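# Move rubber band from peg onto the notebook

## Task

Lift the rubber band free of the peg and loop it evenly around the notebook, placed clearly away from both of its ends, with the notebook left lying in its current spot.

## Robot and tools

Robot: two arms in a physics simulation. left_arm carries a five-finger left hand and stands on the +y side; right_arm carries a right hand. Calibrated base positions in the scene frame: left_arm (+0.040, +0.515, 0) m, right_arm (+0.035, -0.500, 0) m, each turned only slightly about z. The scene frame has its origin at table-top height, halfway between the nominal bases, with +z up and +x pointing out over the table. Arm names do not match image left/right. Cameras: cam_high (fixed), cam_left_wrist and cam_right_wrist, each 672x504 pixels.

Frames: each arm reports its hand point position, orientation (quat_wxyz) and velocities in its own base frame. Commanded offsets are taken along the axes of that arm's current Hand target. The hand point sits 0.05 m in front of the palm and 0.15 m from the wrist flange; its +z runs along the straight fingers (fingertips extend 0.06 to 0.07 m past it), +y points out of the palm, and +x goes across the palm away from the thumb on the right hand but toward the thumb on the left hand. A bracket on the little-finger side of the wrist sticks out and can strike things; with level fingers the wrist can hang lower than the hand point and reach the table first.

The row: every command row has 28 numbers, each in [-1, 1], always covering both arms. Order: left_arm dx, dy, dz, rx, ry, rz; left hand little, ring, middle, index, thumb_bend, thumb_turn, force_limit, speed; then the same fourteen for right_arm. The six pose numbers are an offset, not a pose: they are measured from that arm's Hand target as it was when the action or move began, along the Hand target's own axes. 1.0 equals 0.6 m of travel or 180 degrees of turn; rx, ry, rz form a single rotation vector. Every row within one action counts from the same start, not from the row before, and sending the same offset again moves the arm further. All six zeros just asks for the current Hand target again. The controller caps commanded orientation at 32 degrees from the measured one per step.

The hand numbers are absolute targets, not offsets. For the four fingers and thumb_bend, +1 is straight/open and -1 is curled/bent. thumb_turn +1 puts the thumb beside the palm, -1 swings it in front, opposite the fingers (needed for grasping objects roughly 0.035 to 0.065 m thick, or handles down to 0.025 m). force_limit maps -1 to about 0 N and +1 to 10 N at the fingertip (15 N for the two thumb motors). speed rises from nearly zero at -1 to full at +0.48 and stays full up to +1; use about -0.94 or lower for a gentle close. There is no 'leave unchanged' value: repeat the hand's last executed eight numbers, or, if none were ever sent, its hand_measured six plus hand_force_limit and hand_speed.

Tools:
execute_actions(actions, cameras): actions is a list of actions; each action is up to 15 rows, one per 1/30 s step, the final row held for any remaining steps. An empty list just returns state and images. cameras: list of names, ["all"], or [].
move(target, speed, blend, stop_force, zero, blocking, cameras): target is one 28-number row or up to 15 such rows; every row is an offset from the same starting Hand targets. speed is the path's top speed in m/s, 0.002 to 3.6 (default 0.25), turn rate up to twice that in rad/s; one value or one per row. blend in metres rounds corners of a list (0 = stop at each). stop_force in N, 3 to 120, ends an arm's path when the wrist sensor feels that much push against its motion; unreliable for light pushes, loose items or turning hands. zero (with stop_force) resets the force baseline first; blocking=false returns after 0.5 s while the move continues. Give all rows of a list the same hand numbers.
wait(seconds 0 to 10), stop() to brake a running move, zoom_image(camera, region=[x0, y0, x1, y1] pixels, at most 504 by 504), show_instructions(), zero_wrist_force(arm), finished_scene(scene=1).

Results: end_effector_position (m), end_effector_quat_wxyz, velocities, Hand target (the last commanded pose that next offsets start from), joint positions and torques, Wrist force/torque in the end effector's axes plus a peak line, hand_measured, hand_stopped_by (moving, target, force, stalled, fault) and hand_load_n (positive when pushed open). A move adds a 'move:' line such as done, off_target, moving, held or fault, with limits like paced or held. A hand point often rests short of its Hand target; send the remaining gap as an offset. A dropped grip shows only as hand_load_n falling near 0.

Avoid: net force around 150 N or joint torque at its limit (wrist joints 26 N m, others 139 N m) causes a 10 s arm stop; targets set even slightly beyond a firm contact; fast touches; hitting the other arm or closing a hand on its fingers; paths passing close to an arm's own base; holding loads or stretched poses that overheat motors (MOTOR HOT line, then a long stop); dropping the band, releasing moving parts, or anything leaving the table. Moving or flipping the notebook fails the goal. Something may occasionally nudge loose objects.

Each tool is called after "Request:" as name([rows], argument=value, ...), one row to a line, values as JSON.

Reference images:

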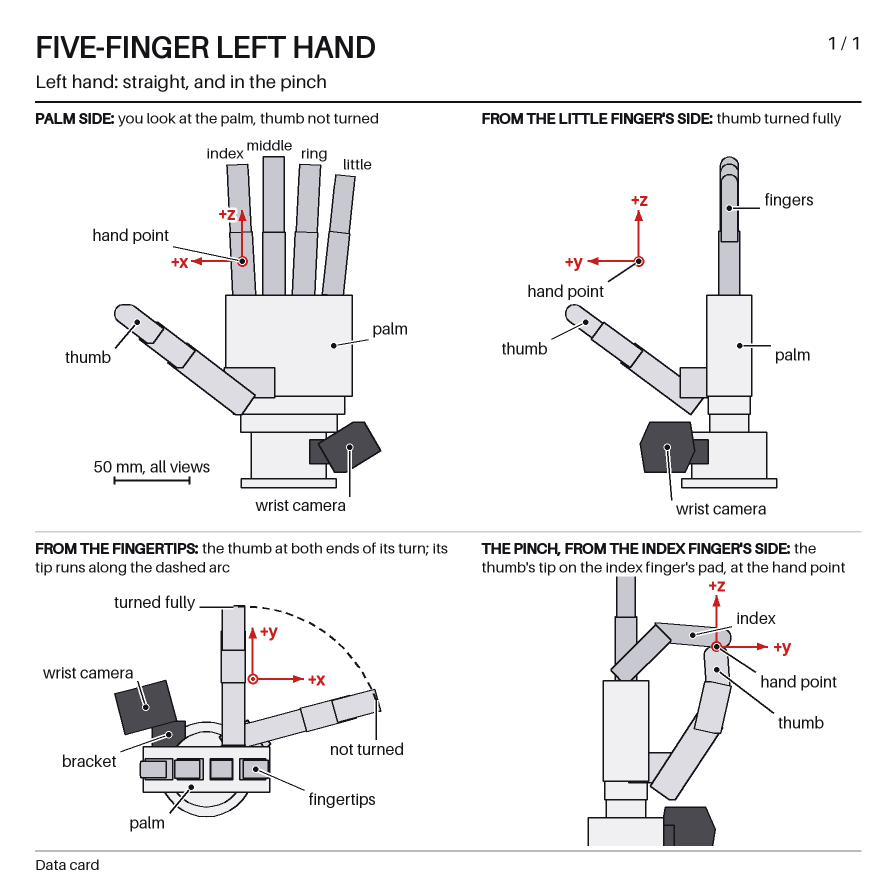

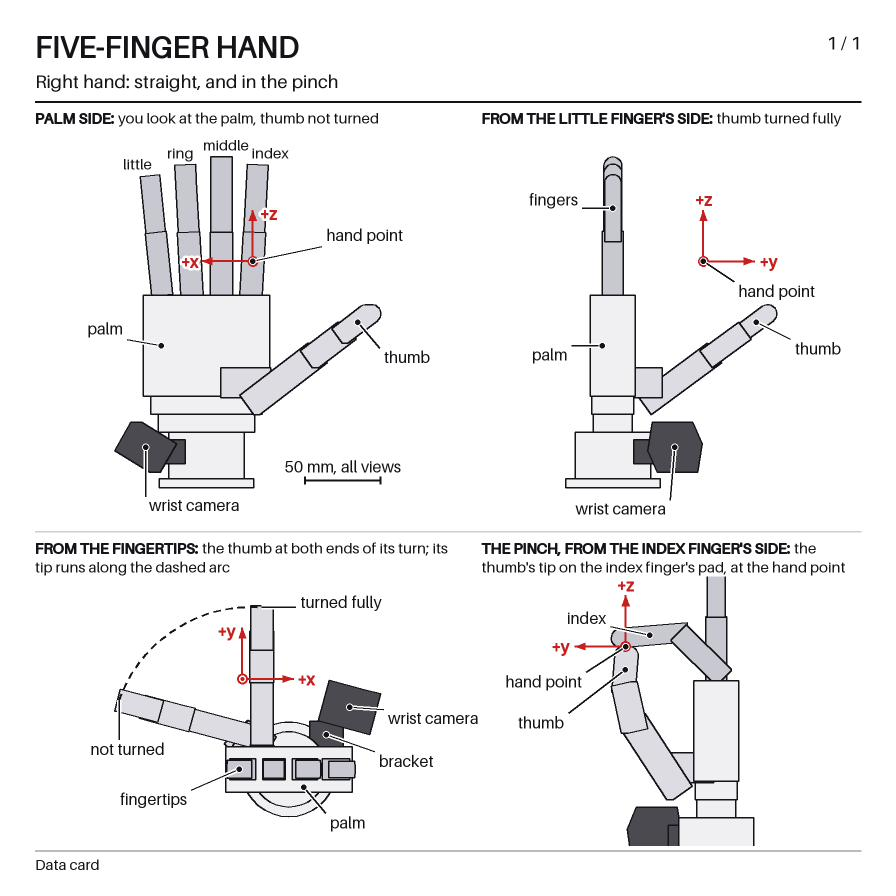

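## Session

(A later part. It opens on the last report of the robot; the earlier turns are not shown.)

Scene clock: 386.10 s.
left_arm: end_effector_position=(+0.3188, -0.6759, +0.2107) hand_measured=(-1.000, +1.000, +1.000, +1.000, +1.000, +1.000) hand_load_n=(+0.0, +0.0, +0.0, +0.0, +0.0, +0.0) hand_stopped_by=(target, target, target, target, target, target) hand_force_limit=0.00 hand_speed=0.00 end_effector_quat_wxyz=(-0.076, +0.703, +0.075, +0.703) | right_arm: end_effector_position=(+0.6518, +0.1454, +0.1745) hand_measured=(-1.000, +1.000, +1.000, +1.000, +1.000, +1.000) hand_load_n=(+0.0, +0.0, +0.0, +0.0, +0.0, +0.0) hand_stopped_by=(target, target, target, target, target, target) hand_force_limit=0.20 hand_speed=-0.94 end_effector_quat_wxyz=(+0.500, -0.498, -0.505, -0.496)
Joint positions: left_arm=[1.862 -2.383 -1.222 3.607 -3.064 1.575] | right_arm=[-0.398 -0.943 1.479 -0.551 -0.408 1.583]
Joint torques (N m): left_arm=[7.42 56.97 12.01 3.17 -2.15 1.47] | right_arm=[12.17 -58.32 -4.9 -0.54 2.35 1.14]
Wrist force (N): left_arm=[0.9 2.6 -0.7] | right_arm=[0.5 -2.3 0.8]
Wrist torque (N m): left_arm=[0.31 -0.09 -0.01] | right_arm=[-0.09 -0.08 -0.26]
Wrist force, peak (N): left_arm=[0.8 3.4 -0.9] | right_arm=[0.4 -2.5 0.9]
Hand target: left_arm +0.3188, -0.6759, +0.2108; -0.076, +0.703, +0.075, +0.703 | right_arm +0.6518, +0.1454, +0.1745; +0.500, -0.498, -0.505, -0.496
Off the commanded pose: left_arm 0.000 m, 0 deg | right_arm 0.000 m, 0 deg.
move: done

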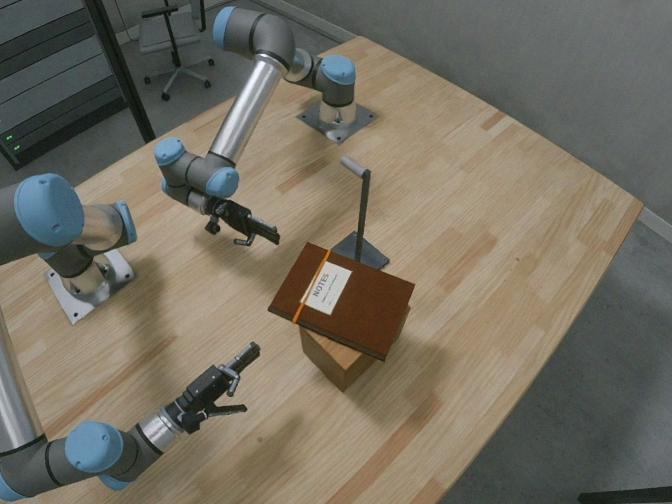

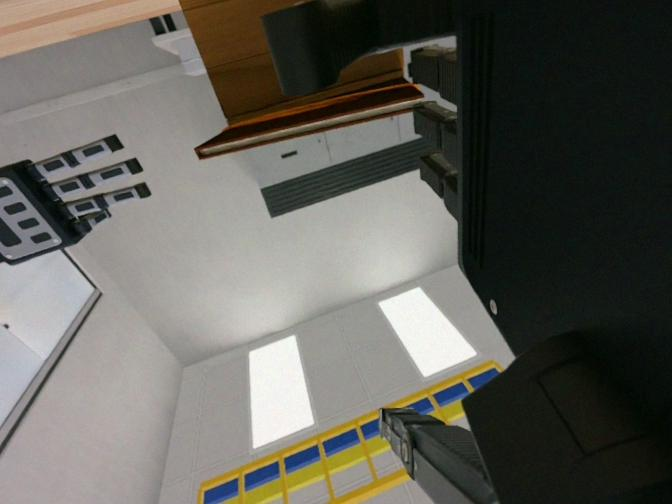

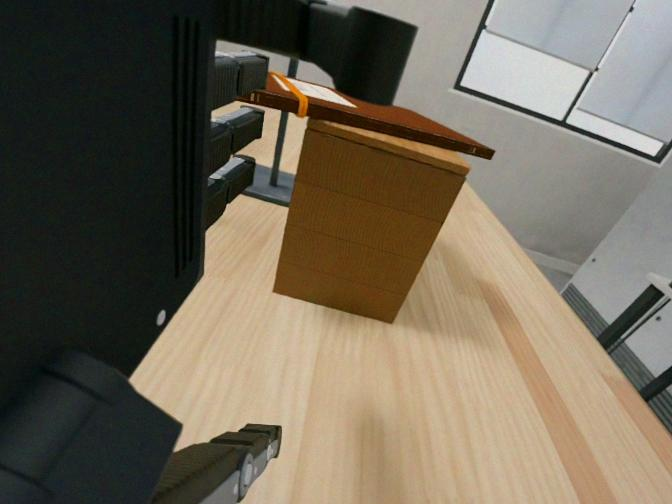

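Request:
move(target=[0,0,0.1,0,0,0,-1,1,1,1,1,1,0,0,0,0,0,0,0,0,-1,1,1,1,1,1,0.2,-0.94], speed=0.06, cameras=["cam_high","cam_left_wrist"])

Request:
zoom_image(camera="cam_high", region=[225, 205, 425, 385])

Scene clock: 389.57 s.
left_arm: end_effector_position=(+0.3775, -0.6631, +0.2107) hand_measured=(-1.000, +1.000, +1.000, +1.000, +1.000, +1.000) hand_load_n=(+0.0, +0.0, +0.0, +0.0, +0.0, +0.0) hand_stopped_by=(target, target, target, target, target, target) hand_force_limit=0.00 hand_speed=0.00 end_effector_quat_wxyz=(-0.076, +0.703, +0.075, +0.703) | right_arm: end_effector_position=(+0.6518, +0.1454, +0.1745) hand_measured=(-1.000, +1.000, +1.000, +1.000, +1.000, +1.000) hand_load_n=(+0.0, +0.0, -0.5, +0.0, +0.0, +0.0) hand_stopped_by=(target, target, target, target, target, target) hand_force_limit=0.20 hand_speed=-0.94 end_effector_quat_wxyz=(+0.500, -0.498, -0.505, -0.496)
Joint positions: left_arm=[1.952 -2.374 -1.239 3.608 -2.974 1.568] | right_arm=[-0.398 -0.943 1.479 -0.551 -0.408 1.583]
Joint torques (N m): left_arm=[-8.49 52.69 20.91 3.21 -2.51 -0.39] | right_arm=[11.59 -58.7 -5.56 -0.58 2.28 1.29]
Wrist force (N): left_arm=[1.0 2.6 -0.9] | right_arm=[0.5 -2.2 0.8]
Wrist torque (N m): left_arm=[0.33 -0.10 0.12] | right_arm=[-0.07 -0.07 -0.26]
Wrist force, peak (N): left_arm=[1.0 2.9 -0.4] | right_arm=[0.4 -2.3 1.0]
Hand target: left_arm +0.3775, -0.6631, +0.2107; -0.076, +0.703, +0.075, +0.703 | right_arm +0.6518, +0.1454, +0.1745; +0.500, -0.498, -0.505, -0.496
Off the commanded pose: left_arm 0.000 m, 0 deg | right_arm 0.000 m, 0 deg.
move: done
Images, in order (width x height): cam_high 672x504, cam_left_wrist 672x504.

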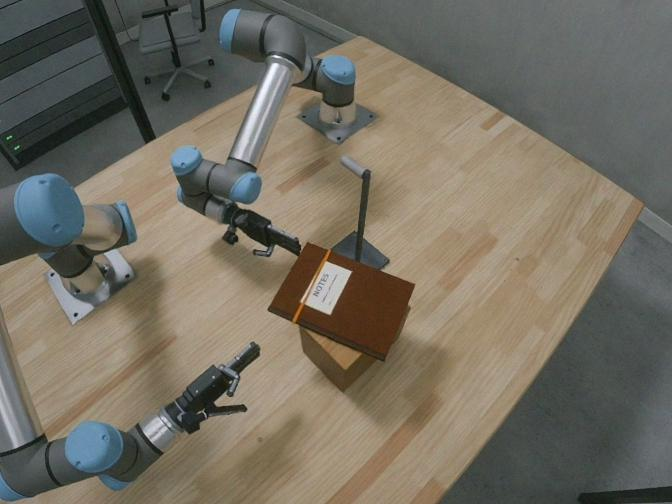

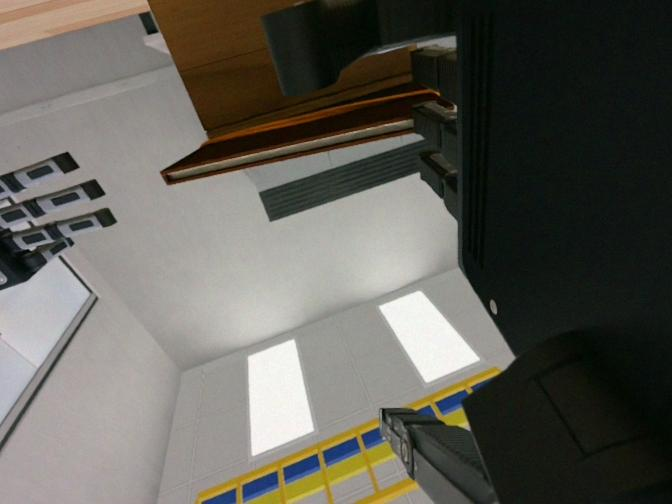

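Scaled by 2.520 from the camera's 672x504 image, which has a finer 960x720 frame.

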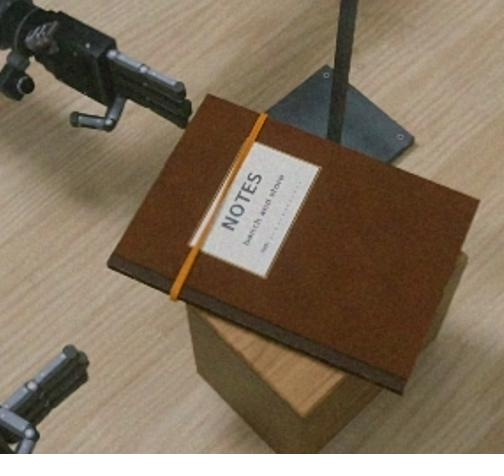

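Request:
move(target=[0,0,0.03,0,0,0,-1,1,1,1,1,1,0,0,0,0,0,0,0,0,-1,1,1,1,1,1,0.2,-0.94], speed=0.03, cameras=["cam_high","cam_left_wrist"])

Request:
zoom_image(camera="cam_high", region=[225, 205, 425, 385])

Scene clock: 391.20 s.
left_arm: end_effector_position=(+0.3952, -0.6593, +0.2107) hand_measured=(-1.000, +1.000, +1.000, +1.000, +1.000, +1.000) hand_load_n=(+0.0, +0.0, +0.0, +0.0, +0.0, +0.0) hand_stopped_by=(target, target, target, target, target, target) hand_force_limit=0.00 hand_speed=0.00 end_effector_quat_wxyz=(-0.076, +0.703, +0.075, +0.703) | right_arm: end_effector_position=(+0.6518, +0.1454, +0.1745) hand_measured=(-1.000, +1.000, +1.000, +1.000, +1.000, +1.000) hand_load_n=(+0.0, +0.0, +0.0, +0.0, +0.0, +0.0) hand_stopped_by=(target, target, target, target, target, target) hand_force_limit=0.20 hand_speed=-0.94 end_effector_quat_wxyz=(+0.500, -0.498, -0.505, -0.496)
Joint positions: left_arm=[1.98 -2.373 -1.24 3.609 -2.946 1.568] | right_arm=[-0.398 -0.943 1.479 -0.551 -0.408 1.583]
Joint torques (N m): left_arm=[-7.93 57.8 13.33 3.29 -1.96 1.51] | right_arm=[11.26 -57.81 -5.56 -0.37 2.31 1.31]
Wrist force (N): left_arm=[0.9 1.9 -1.1] | right_arm=[0.5 -2.1 1.0]
Wrist torque (N m): left_arm=[0.29 -0.10 0.04] | right_arm=[-0.07 -0.09 -0.25]
Wrist force, peak (N): left_arm=[1.2 2.8 -0.3] | right_arm=[0.6 -2.3 0.9]
Hand target: left_arm +0.3951, -0.6593, +0.2107; -0.076, +0.703, +0.075, +0.703 | right_arm +0.6518, +0.1454, +0.1745; +0.500, -0.498, -0.505, -0.496
Off the commanded pose: left_arm 0.000 m, 0 deg | right_arm 0.000 m, 0 deg.
move: done
Images, in order (width x height): cam_high 672x504, cam_left_wrist 672x504.

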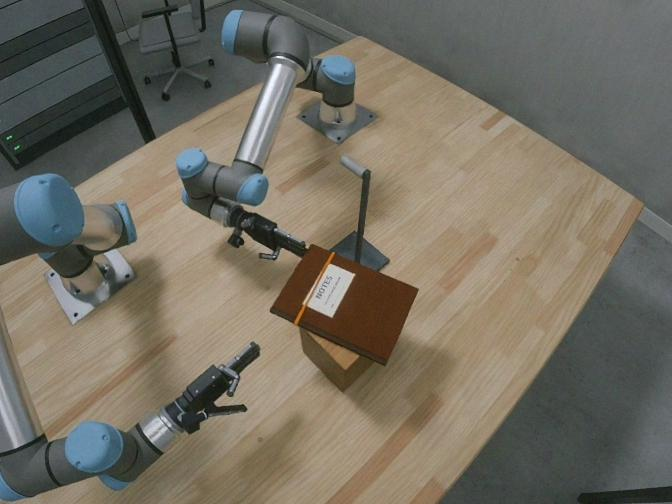

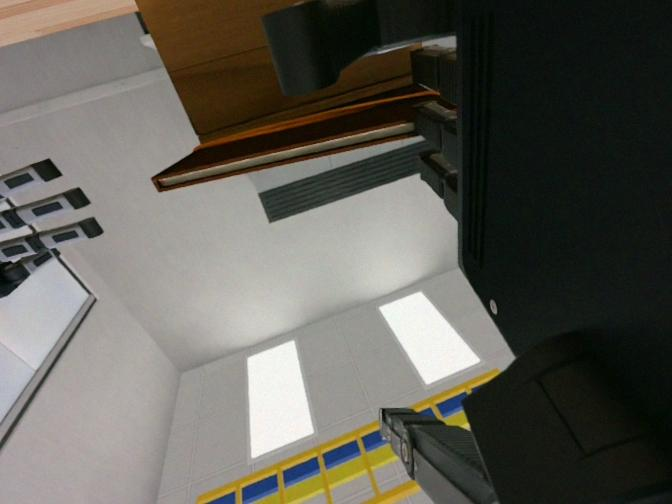

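Scaled by 2.520 from the camera's 672x504 image, which has a finer 960x720 frame.

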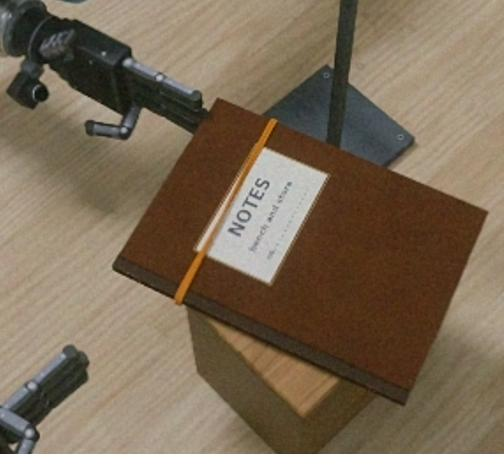

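Request:
move([
  [0,0,-0.1,0,0,0,-1,1,1,1,1,1,0,0,0,0,0,0,0,0,-1,1,1,1,1,1,0.2,-0.94],
  [0.05,-0.4395,-0.0658,-0.2222,0,0,-1,1,1,1,1,1,0,0,0,0,0,0,0,0,-1,1,1,1,1,1,0.2,-0.94],
  [0.0833,-0.6583,0.1482,-0.5,0,0,-1,1,1,1,1,1,0,0,0,0,0,0,0,0,-1,1,1,1,1,1,0.2,-0.94],
  [0,-0.46,0.3728,-0.5,0,0,-1,1,1,1,1,1,0,0,0,0,0,0,0,0,-1,1,1,1,1,1,0.2,-0.94],
], speed=0.2, blend=0.03, cameras=["all"])

Request:
zoom_image(camera="cam_high", region=[225, 205, 475, 385])

Request:
zoom_image(camera="cam_left_wrist", region=[150, 0, 500, 260])

Scene clock: 408.40 s.
left_arm: end_effector_position=(+0.5551, -0.3421, +0.2110) hand_measured=(-1.000, +1.000, +1.000, +1.000, +1.000, +1.000) hand_load_n=(+0.0, +0.0, +0.0, +0.0, +0.0, +0.0) hand_stopped_by=(target, target, target, target, target, target) hand_force_limit=0.00 hand_speed=0.00 end_effector_quat_wxyz=(+0.444, +0.551, -0.444, +0.550) | right_arm: end_effector_position=(+0.6518, +0.1454, +0.1745) hand_measured=(-1.000, +1.000, +1.000, +1.000, +1.000, +1.000) hand_load_n=(+0.0, +0.0, +0.0, +0.0, +0.0, +0.0) hand_stopped_by=(target, target, target, target, target, target) hand_force_limit=0.20 hand_speed=-0.94 end_effector_quat_wxyz=(+0.500, -0.498, -0.505, -0.496)
Joint positions: left_arm=[3.229 -2.165 -1.617 3.771 -0.127 1.582] | right_arm=[-0.398 -0.943 1.479 -0.551 -0.408 1.583]
Joint torques (N m): left_arm=[-3.31 35.54 21.57 0.13 -1.45 -0.82] | right_arm=[11.47 -57.71 -5.79 -0.66 2.4 1.27]
Wrist force (N): left_arm=[1.2 2.6 -0.6] | right_arm=[0.6 -2.2 0.9]
Wrist torque (N m): left_arm=[0.30 -0.11 0.01] | right_arm=[-0.07 -0.09 -0.25]
Wrist force, peak (N): left_arm=[1.0 3.2 -1.4] | right_arm=[0.6 -2.3 1.1]
Hand target: left_arm +0.5551, -0.3422, +0.2109; +0.444, +0.551, -0.444, +0.550 | right_arm +0.6518, +0.1454, +0.1745; +0.500, -0.498, -0.505, -0.496
Off the commanded pose: left_arm 0.000 m, 0 deg | right_arm 0.000 m, 0 deg.
move: done

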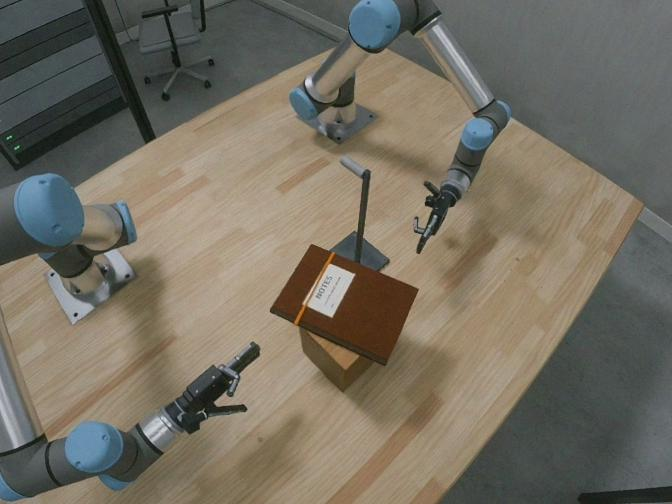

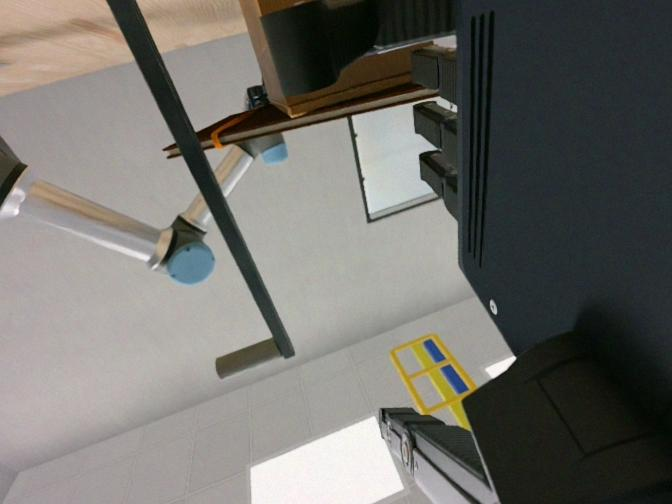

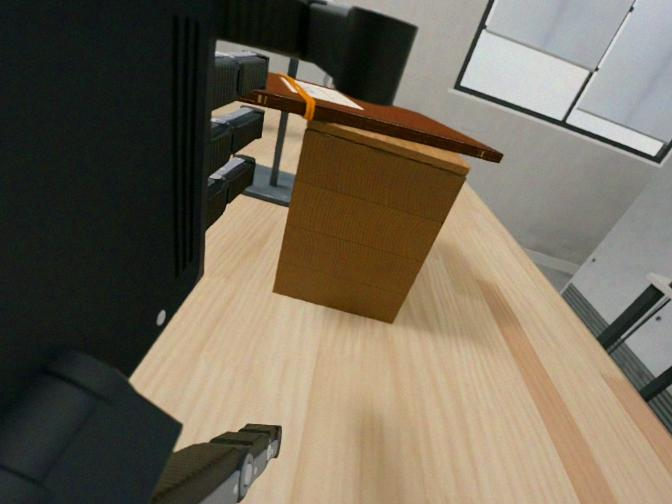

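Scaled by 2.016 from the camera's 672x504 image, which has a finer 960x720 frame.

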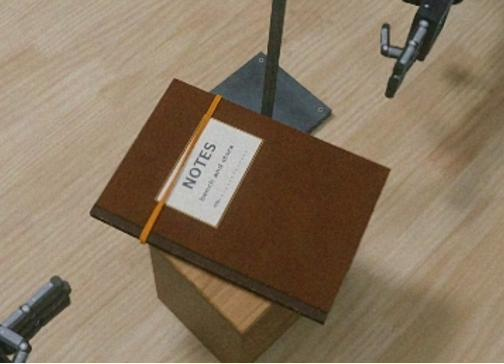

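Scaled by 1.440 from the camera's 672x504 image, which has a finer 960x720 frame.

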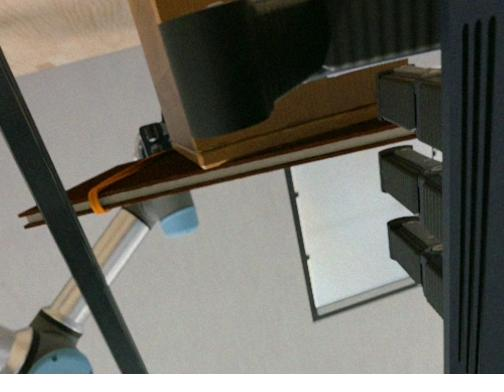

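Request:
move([
  [0,-0.0506,0,0,0,0,-1,1,1,1,1,1,0,0,0,0,0,0,0,0,-1,1,1,1,1,1,0.2,-0.94],
  [0,-0.0506,0.1147,0,0,0,-1,1,1,1,1,1,0,0,0,0,0,0,0,0,-1,1,1,1,1,1,0.2,-0.94],
], speed=0.08, blend=0.01, cameras=["cam_high","cam_left_wrist"])

Request:
zoom_image(camera="cam_high", region=[245, 225, 445, 385])

Request:
zoom_image(camera="cam_left_wrist", region=[250, 0, 500, 220])

Scene clock: 412.47 s.
left_arm: end_effector_position=(+0.5994, -0.4030, +0.2108) hand_measured=(-1.000, +1.000, +1.000, +1.000, +1.000, +1.000) hand_load_n=(+0.0, +0.0, +0.0, +0.0, +0.0, -0.5) hand_stopped_by=(target, target, target, target, target, target) hand_force_limit=0.00 hand_speed=0.00 end_effector_quat_wxyz=(+0.444, +0.551, -0.444, +0.550) | right_arm: end_effector_position=(+0.6518, +0.1454, +0.1745) hand_measured=(-1.000, +1.000, +1.000, +1.000, +1.000, +1.000) hand_load_n=(+0.0, +0.0, +0.0, +0.5, +0.5, +0.0) hand_stopped_by=(target, target, target, target, target, target) hand_force_limit=0.20 hand_speed=-0.94 end_effector_quat_wxyz=(+0.500, -0.498, -0.505, -0.496)
Joint positions: left_arm=[3.121 -2.275 -1.421 3.689 -0.234 1.576] | right_arm=[-0.398 -0.943 1.479 -0.551 -0.408 1.583]
Joint torques (N m): left_arm=[7.71 53.47 13.25 0.66 1.63 1.6] | right_arm=[11.77 -57.95 -5.46 -0.46 2.36 1.35]
Wrist force (N): left_arm=[1.0 2.5 -0.6] | right_arm=[0.4 -2.1 0.9]
Wrist torque (N m): left_arm=[0.29 -0.09 0.01] | right_arm=[-0.06 -0.08 -0.26]
Wrist force, peak (N): left_arm=[1.6 3.5 -0.3] | right_arm=[0.5 -2.4 0.9]
Hand target: left_arm +0.5994, -0.4030, +0.2108; +0.444, +0.551, -0.444, +0.550 | right_arm +0.6518, +0.1454, +0.1745; +0.500, -0.498, -0.505, -0.496
Off the commanded pose: left_arm 0.000 m, 0 deg | right_arm 0.000 m, 0 deg.
move: done
Images, in order (width x height): cam_high 672x504, cam_left_wrist 672x504.

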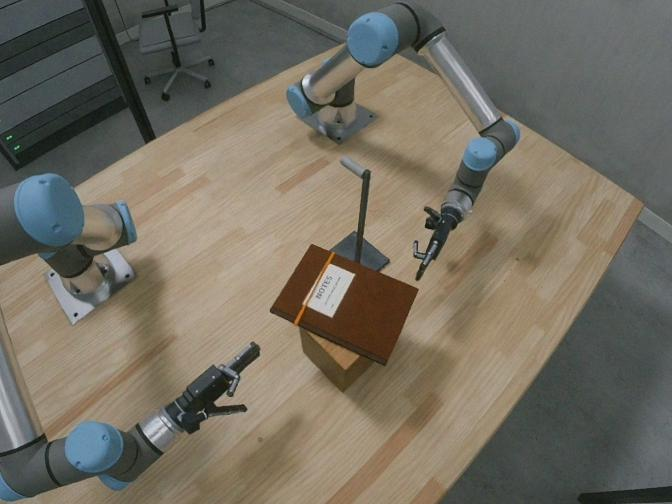

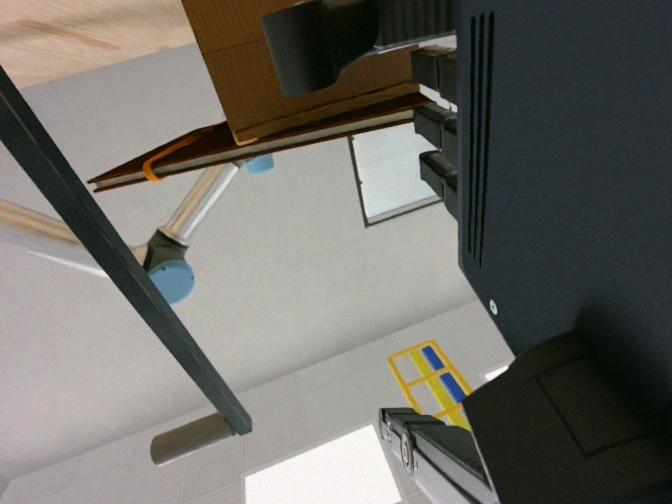

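Scaled by 2.520 from the camera's 672x504 image, which has a finer 960x720 frame.

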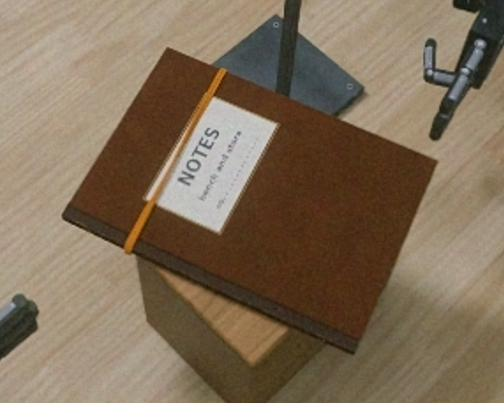

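Scaled by 2.016 from the camera's 672x504 image, which has a finer 960x720 frame.

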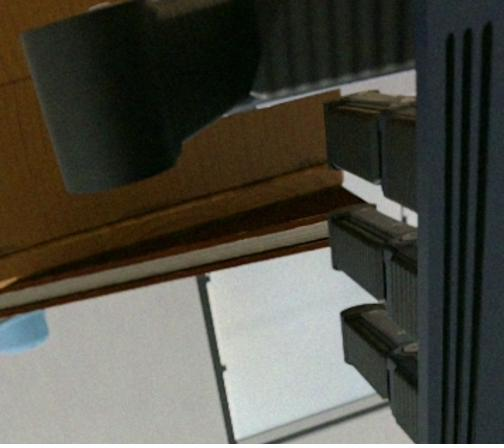

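Request:
move([
  [0,0.02,0,0,0,0,-1,1,1,1,1,1,0,0,0,0,0,0,0,0,-1,1,1,1,1,1,0.2,-0.94],
  [0,0.02,0.045,0,0,0,-1,1,1,1,1,1,0,0,0,0,0,0,0,0,-1,1,1,1,1,1,0.2,-0.94],
], speed=0.05, cameras=["cam_high","cam_left_wrist"])

Request:
zoom_image(camera="cam_high", region=[245, 225, 445, 385])

Request:
zoom_image(camera="cam_left_wrist", region=[250, 0, 500, 220])

Scene clock: 415.63 s.
left_arm: end_effector_position=(+0.5934, -0.4320, +0.2107) hand_measured=(-1.000, +1.000, +1.000, +1.000, +1.000, +1.000) hand_load_n=(+0.0, +0.0, +0.0, +0.0, +0.0, +0.0) hand_stopped_by=(target, target, target, target, target, target) hand_force_limit=0.00 hand_speed=0.00 end_effector_quat_wxyz=(+0.444, +0.551, -0.444, +0.550) end_effector_velocity=(-0.002, +0.003, +0.000) end_effector_angular_velocity=(+0.001, +0.000, -0.002) | right_arm: end_effector_position=(+0.6518, +0.1454, +0.1745) hand_measured=(-1.000, +1.000, +1.000, +1.000, +1.000, +1.000) hand_load_n=(+0.0, +0.0, +0.0, -0.5, +0.0, +0.0) hand_stopped_by=(target, target, target, target, target, target) hand_force_limit=0.20 hand_speed=-0.94 end_effector_quat_wxyz=(+0.500, -0.498, -0.505, -0.496)
Joint positions: left_arm=[3.073 -2.278 -1.415 3.688 -0.282 1.575] | right_arm=[-0.398 -0.943 1.479 -0.551 -0.408 1.583]
Joint velocities: left_arm=[0.005 0.003 -0.007 0.001 0.007 0.002] | right_arm=[within noise]
Joint torques (N m): left_arm=[7.51 55.53 11.86 0.23 1.35 1.27] | right_arm=[10.97 -58.25 -5.79 -0.55 2.25 1.23]
Wrist force (N): left_arm=[1.4 2.4 -0.8] | right_arm=[0.5 -2.1 0.8]
Wrist torque (N m): left_arm=[0.27 -0.15 0.15] | right_arm=[-0.05 -0.09 -0.25]
Wrist force, peak (N): left_arm=[1.4 2.7 -0.8] | right_arm=[0.5 -2.4 0.8]
Hand target: left_arm +0.5934, -0.4319, +0.2108; +0.444, +0.551, -0.444, +0.550 | right_arm +0.6518, +0.1454, +0.1745; +0.500, -0.498, -0.505, -0.496
Off the commanded pose: left_arm 0.000 m, 0 deg | right_arm 0.000 m, 0 deg.
move: done
Images, in order (width x height): cam_high 672x504, cam_left_wrist 672x504.

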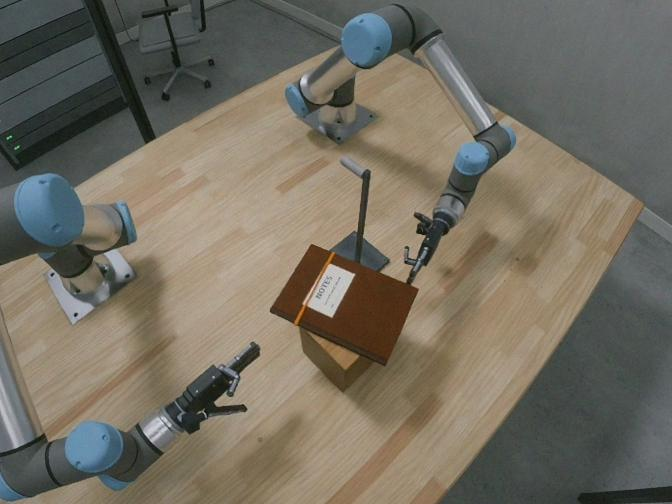

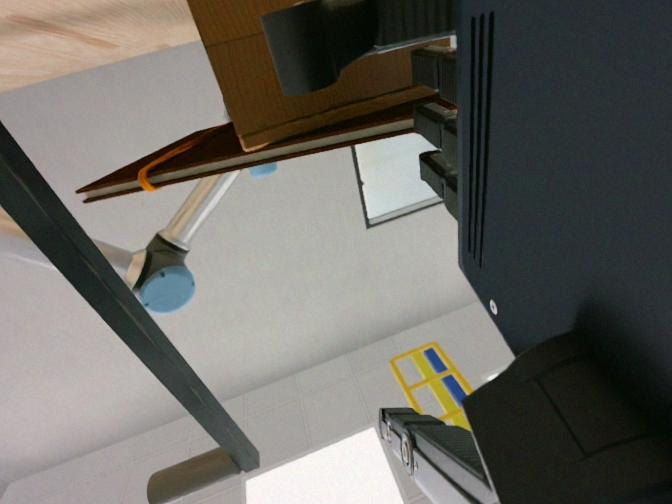

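Scaled by 2.520 from the camera's 672x504 image, which has a finer 960x720 frame.

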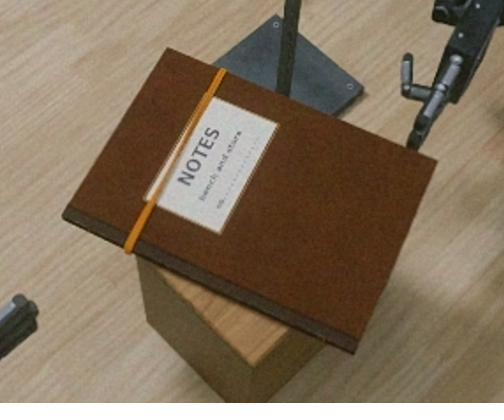

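Scaled by 2.016 from the camera's 672x504 image, which has a finer 960x720 frame.

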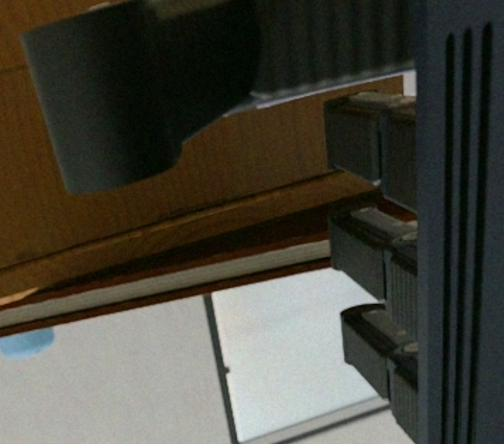

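Request:
move(target=[0,0,0.025,0,0,0,-1,1,1,1,1,1,0,0,0,0,0,0,0,0,-1,1,1,1,1,1,0.2,-0.94], speed=0.03, cameras=["cam_high"])

Request:
zoom_image(camera="cam_high", region=[245, 225, 445, 385])

Scene clock: 417.20 s.
left_arm: end_effector_position=(+0.5966, -0.4467, +0.2107) hand_measured=(-1.000, +1.000, +1.000, +1.000, +1.000, +1.000) hand_load_n=(+0.0, +0.0, +0.0, +0.0, +0.0, +0.0) hand_stopped_by=(target, target, target, target, target, target) hand_force_limit=0.00 hand_speed=0.00 end_effector_quat_wxyz=(+0.444, +0.551, -0.444, +0.550) | right_arm: end_effector_position=(+0.6518, +0.1454, +0.1745) hand_measured=(-1.000, +1.000, +1.000, +1.000, +1.000, +1.000) hand_load_n=(+0.0, +0.0, +0.0, +0.0, +0.0, +0.0) hand_stopped_by=(target, target, target, target, target, target) hand_force_limit=0.20 hand_speed=-0.94 end_effector_quat_wxyz=(+0.500, -0.498, -0.505, -0.496)
Joint positions: left_arm=[3.05 -2.293 -1.387 3.676 -0.306 1.574] | right_arm=[-0.398 -0.943 1.479 -0.551 -0.408 1.583]
Joint torques (N m): left_arm=[6.48 53.71 12.78 -0.38 1.28 1.14] | right_arm=[11.25 -58.31 -6 -0.44 2.21 1.31]
Wrist force (N): left_arm=[1.3 2.5 -1.0] | right_arm=[0.6 -2.2 0.6]
Wrist torque (N m): left_arm=[0.31 -0.11 0.13] | right_arm=[-0.07 -0.10 -0.25]
Wrist force, peak (N): left_arm=[1.2 2.7 -0.6] | right_arm=[0.4 -2.4 0.8]
Hand target: left_arm +0.5966, -0.4466, +0.2108; +0.444, +0.551, -0.444, +0.550 | right_arm +0.6518, +0.1454, +0.1745; +0.500, -0.498, -0.505, -0.496
Off the commanded pose: left_arm 0.000 m, 0 deg | right_arm 0.000 m, 0 deg.
move: done
Images, in order (width x height): cam_high 672x504.

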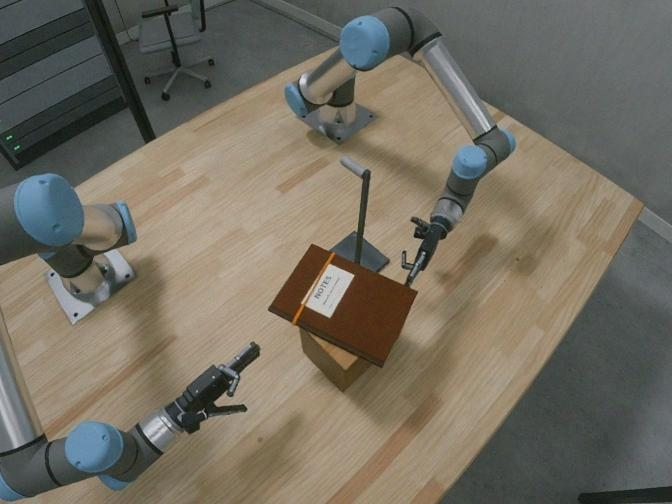

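Scaled by 2.520 from the camera's 672x504 image, which has a finer 960x720 frame.

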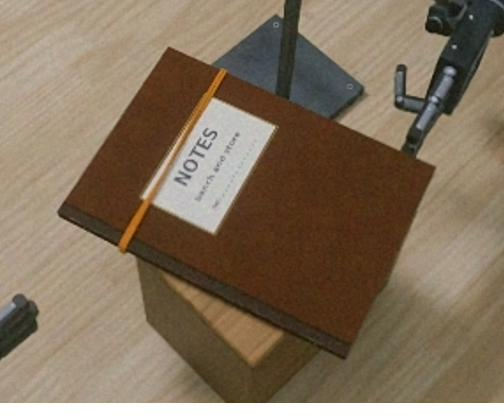

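Request:
move(target=[0,0,0.0333,0,0,0,-1,1,1,1,1,1,0,0,0,0,0,0,0,0,-1,1,1,1,1,1,0.2,-0.94], speed=0.03, cameras=["cam_high"])

Request:
zoom_image(camera="cam_high", region=[245, 225, 445, 385])

Scene clock: 419.57 s.
left_arm: end_effector_position=(+0.6008, -0.4662, +0.2107) hand_measured=(-1.000, +1.000, +1.000, +1.000, +1.000, +1.000) hand_load_n=(+0.0, +0.0, +0.0, +0.0, -0.5, +0.0) hand_stopped_by=(target, target, target, target, target, target) hand_force_limit=0.00 hand_speed=0.00 end_effector_quat_wxyz=(+0.444, +0.551, -0.444, +0.550) end_effector_velocity=(-0.001, +0.002, +0.000) end_effector_angular_velocity=(+0.000, +0.002, -0.002) | right_arm: end_effector_position=(+0.6518, +0.1454, +0.1745) hand_measured=(-1.000, +1.000, +1.000, +1.000, +1.000, +1.000) hand_load_n=(+0.0, +0.0, +0.0, +0.0, +0.0, +0.0) hand_stopped_by=(target, target, target, target, target, target) hand_force_limit=0.20 hand_speed=-0.94 end_effector_quat_wxyz=(+0.500, -0.498, -0.505, -0.496)
Joint positions: left_arm=[3.019 -2.315 -1.348 3.658 -0.336 1.574] | right_arm=[-0.398 -0.943 1.479 -0.551 -0.408 1.583]
Joint velocities: left_arm=[0.003 0.002 -0.004 0 0.005 0] | right_arm=[within noise]
Joint torques (N m): left_arm=[6.89 57.68 12.59 -0.03 1.61 1.02] | right_arm=[11.42 -57.72 -6.57 -0.53 2.23 1.27]
Wrist force (N): left_arm=[1.3 2.5 -0.6] | right_arm=[0.4 -2.0 0.7]
Wrist torque (N m): left_arm=[0.30 -0.09 0.14] | right_arm=[-0.04 -0.07 -0.26]
Wrist force, peak (N): left_arm=[1.0 2.9 -0.5] | right_arm=[0.5 -2.4 0.9]
Hand target: left_arm +0.6008, -0.4661, +0.2107; +0.444, +0.551, -0.444, +0.550 | right_arm +0.6518, +0.1454, +0.1745; +0.500, -0.498, -0.505, -0.496
Off the commanded pose: left_arm 0.000 m, 0 deg | right_arm 0.000 m, 0 deg.
move: done
Images, in order (width x height): cam_high 672x504.

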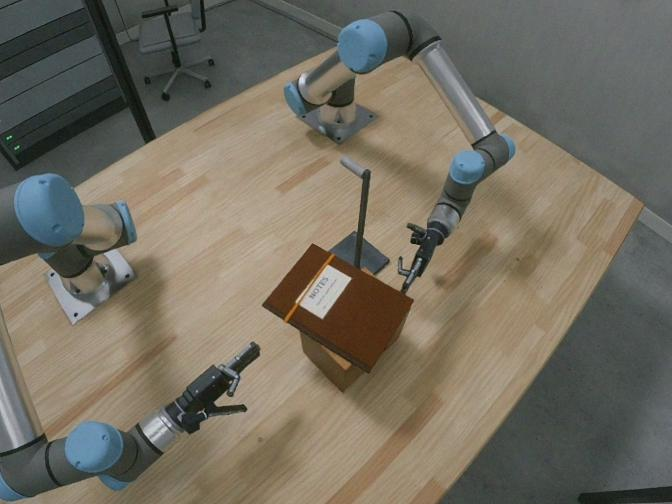

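Scaled by 2.520 from the camera's 672x504 image, which has a finer 960x720 frame.

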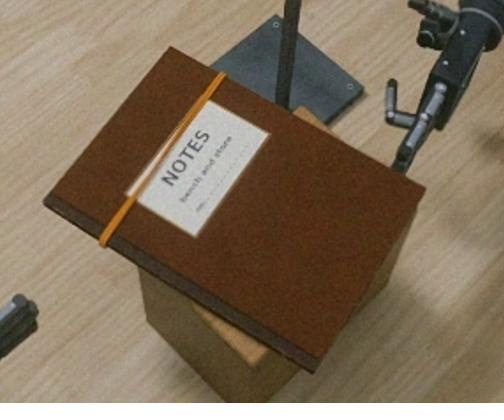

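Request:
move(target=[0,0,-0.17,0,0,0,-1,1,1,1,1,1,0,0,0,0,-0.12,0,0,0,-1,1,1,1,1,1,0.2,-0.94], speed=0.12, cameras=["all"])

Request:
zoom_image(camera="cam_high", region=[245, 225, 445, 405])

Request:
zoom_image(camera="cam_left_wrist", region=[50, 0, 450, 300])

Request:
zoom_image(camera="cam_right_wrist", region=[200, 30, 550, 350])

Scene clock: 423.57 s.
left_arm: end_effector_position=(+0.5792, -0.3665, +0.2109) hand_measured=(-1.000, +1.000, +1.000, +1.000, +1.000, +1.000) hand_load_n=(+0.0, +0.0, +0.0, -0.5, +0.0, +0.0) hand_stopped_by=(target, target, target, target, target, target) hand_force_limit=0.00 hand_speed=0.00 end_effector_quat_wxyz=(+0.444, +0.551, -0.444, +0.550) | right_arm: end_effector_position=(+0.6525, +0.0734, +0.1749) hand_measured=(-1.000, +1.000, +1.000, +1.000, +1.000, +1.000) hand_load_n=(+0.0, +0.0, +0.0, +0.0, +0.0, +0.0) hand_stopped_by=(target, target, target, target, target, target) hand_force_limit=0.20 hand_speed=-0.94 end_effector_quat_wxyz=(+0.500, -0.498, -0.505, -0.496)
Joint positions: left_arm=[3.183 -2.219 -1.521 3.732 -0.172 1.578] | right_arm=[-0.506 -0.907 1.413 -0.519 -0.516 1.58]
Joint torques (N m): left_arm=[3.41 37.61 22.19 0.79 -0.09 -0.36] | right_arm=[6.32 -59.56 -5.38 -0.82 1.75 -1.62]
Wrist force (N): left_arm=[1.2 2.6 -0.6] | right_arm=[0.3 -2.0 1.0]
Wrist torque (N m): left_arm=[0.32 -0.11 0.14] | right_arm=[-0.08 -0.10 -0.29]
Wrist force, peak (N): left_arm=[1.2 2.4 -1.8] | right_arm=[0.5 -2.4 1.8]
Hand target: left_arm +0.5792, -0.3664, +0.2109; +0.444, +0.551, -0.444, +0.550 | right_arm +0.6525, +0.0734, +0.1750; +0.500, -0.498, -0.505, -0.496
Off the commanded pose: left_arm 0.000 m, 0 deg | right_arm 0.000 m, 0 deg.
move: done

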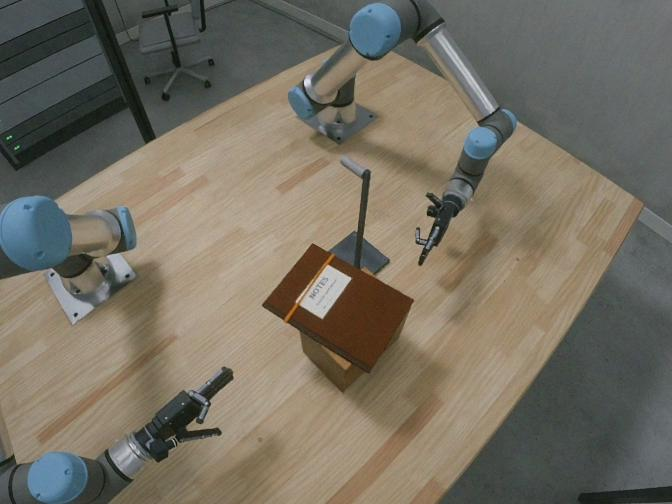

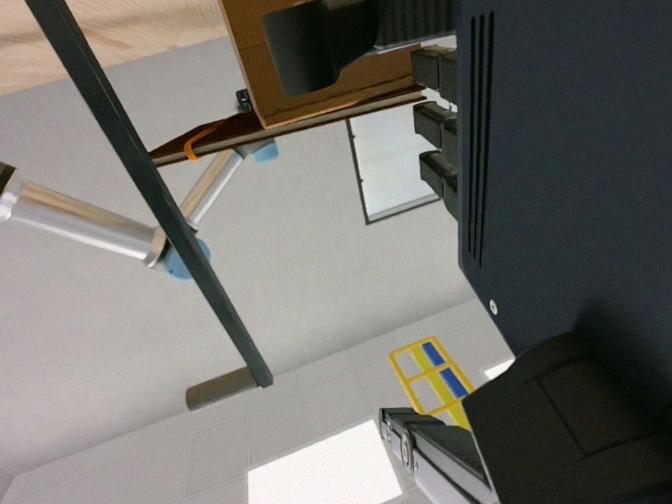

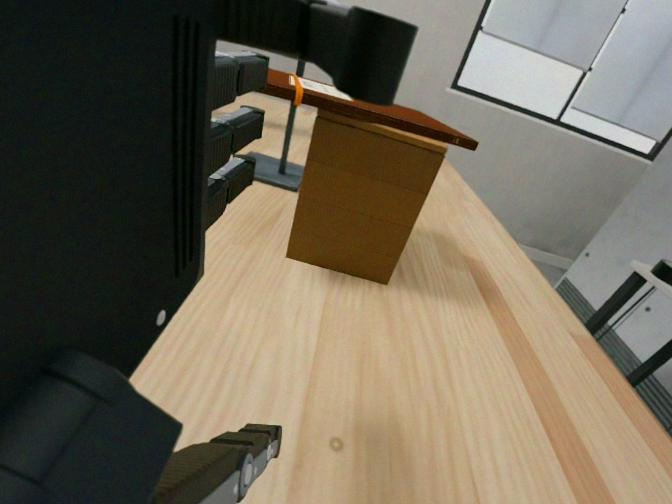

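Scaled by 2.520 from the camera's 672x504 image, which has a finer 960x720 frame.

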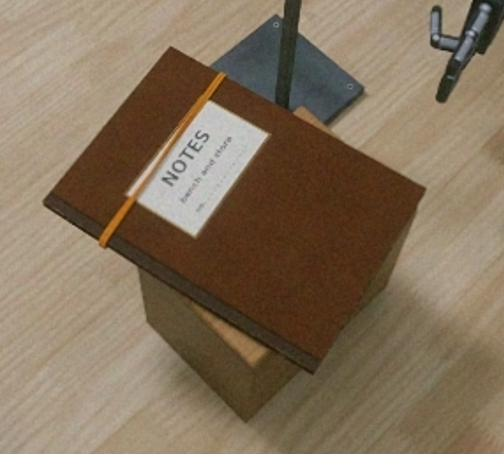

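Scaled by 1.260 from the camera's 672x504 image, which has a finer 960x720 frame.

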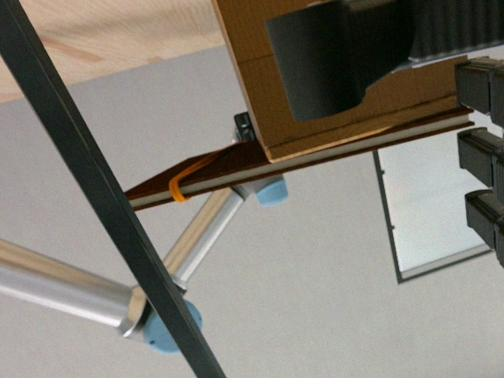

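Scaled by 1.440 from the camera's 672x504 image, which has a finer 960x720 frame.

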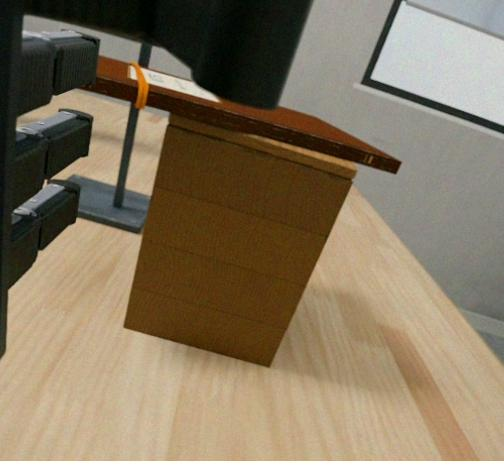

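Request:
finished_scene()

The scene is finished: the task was done.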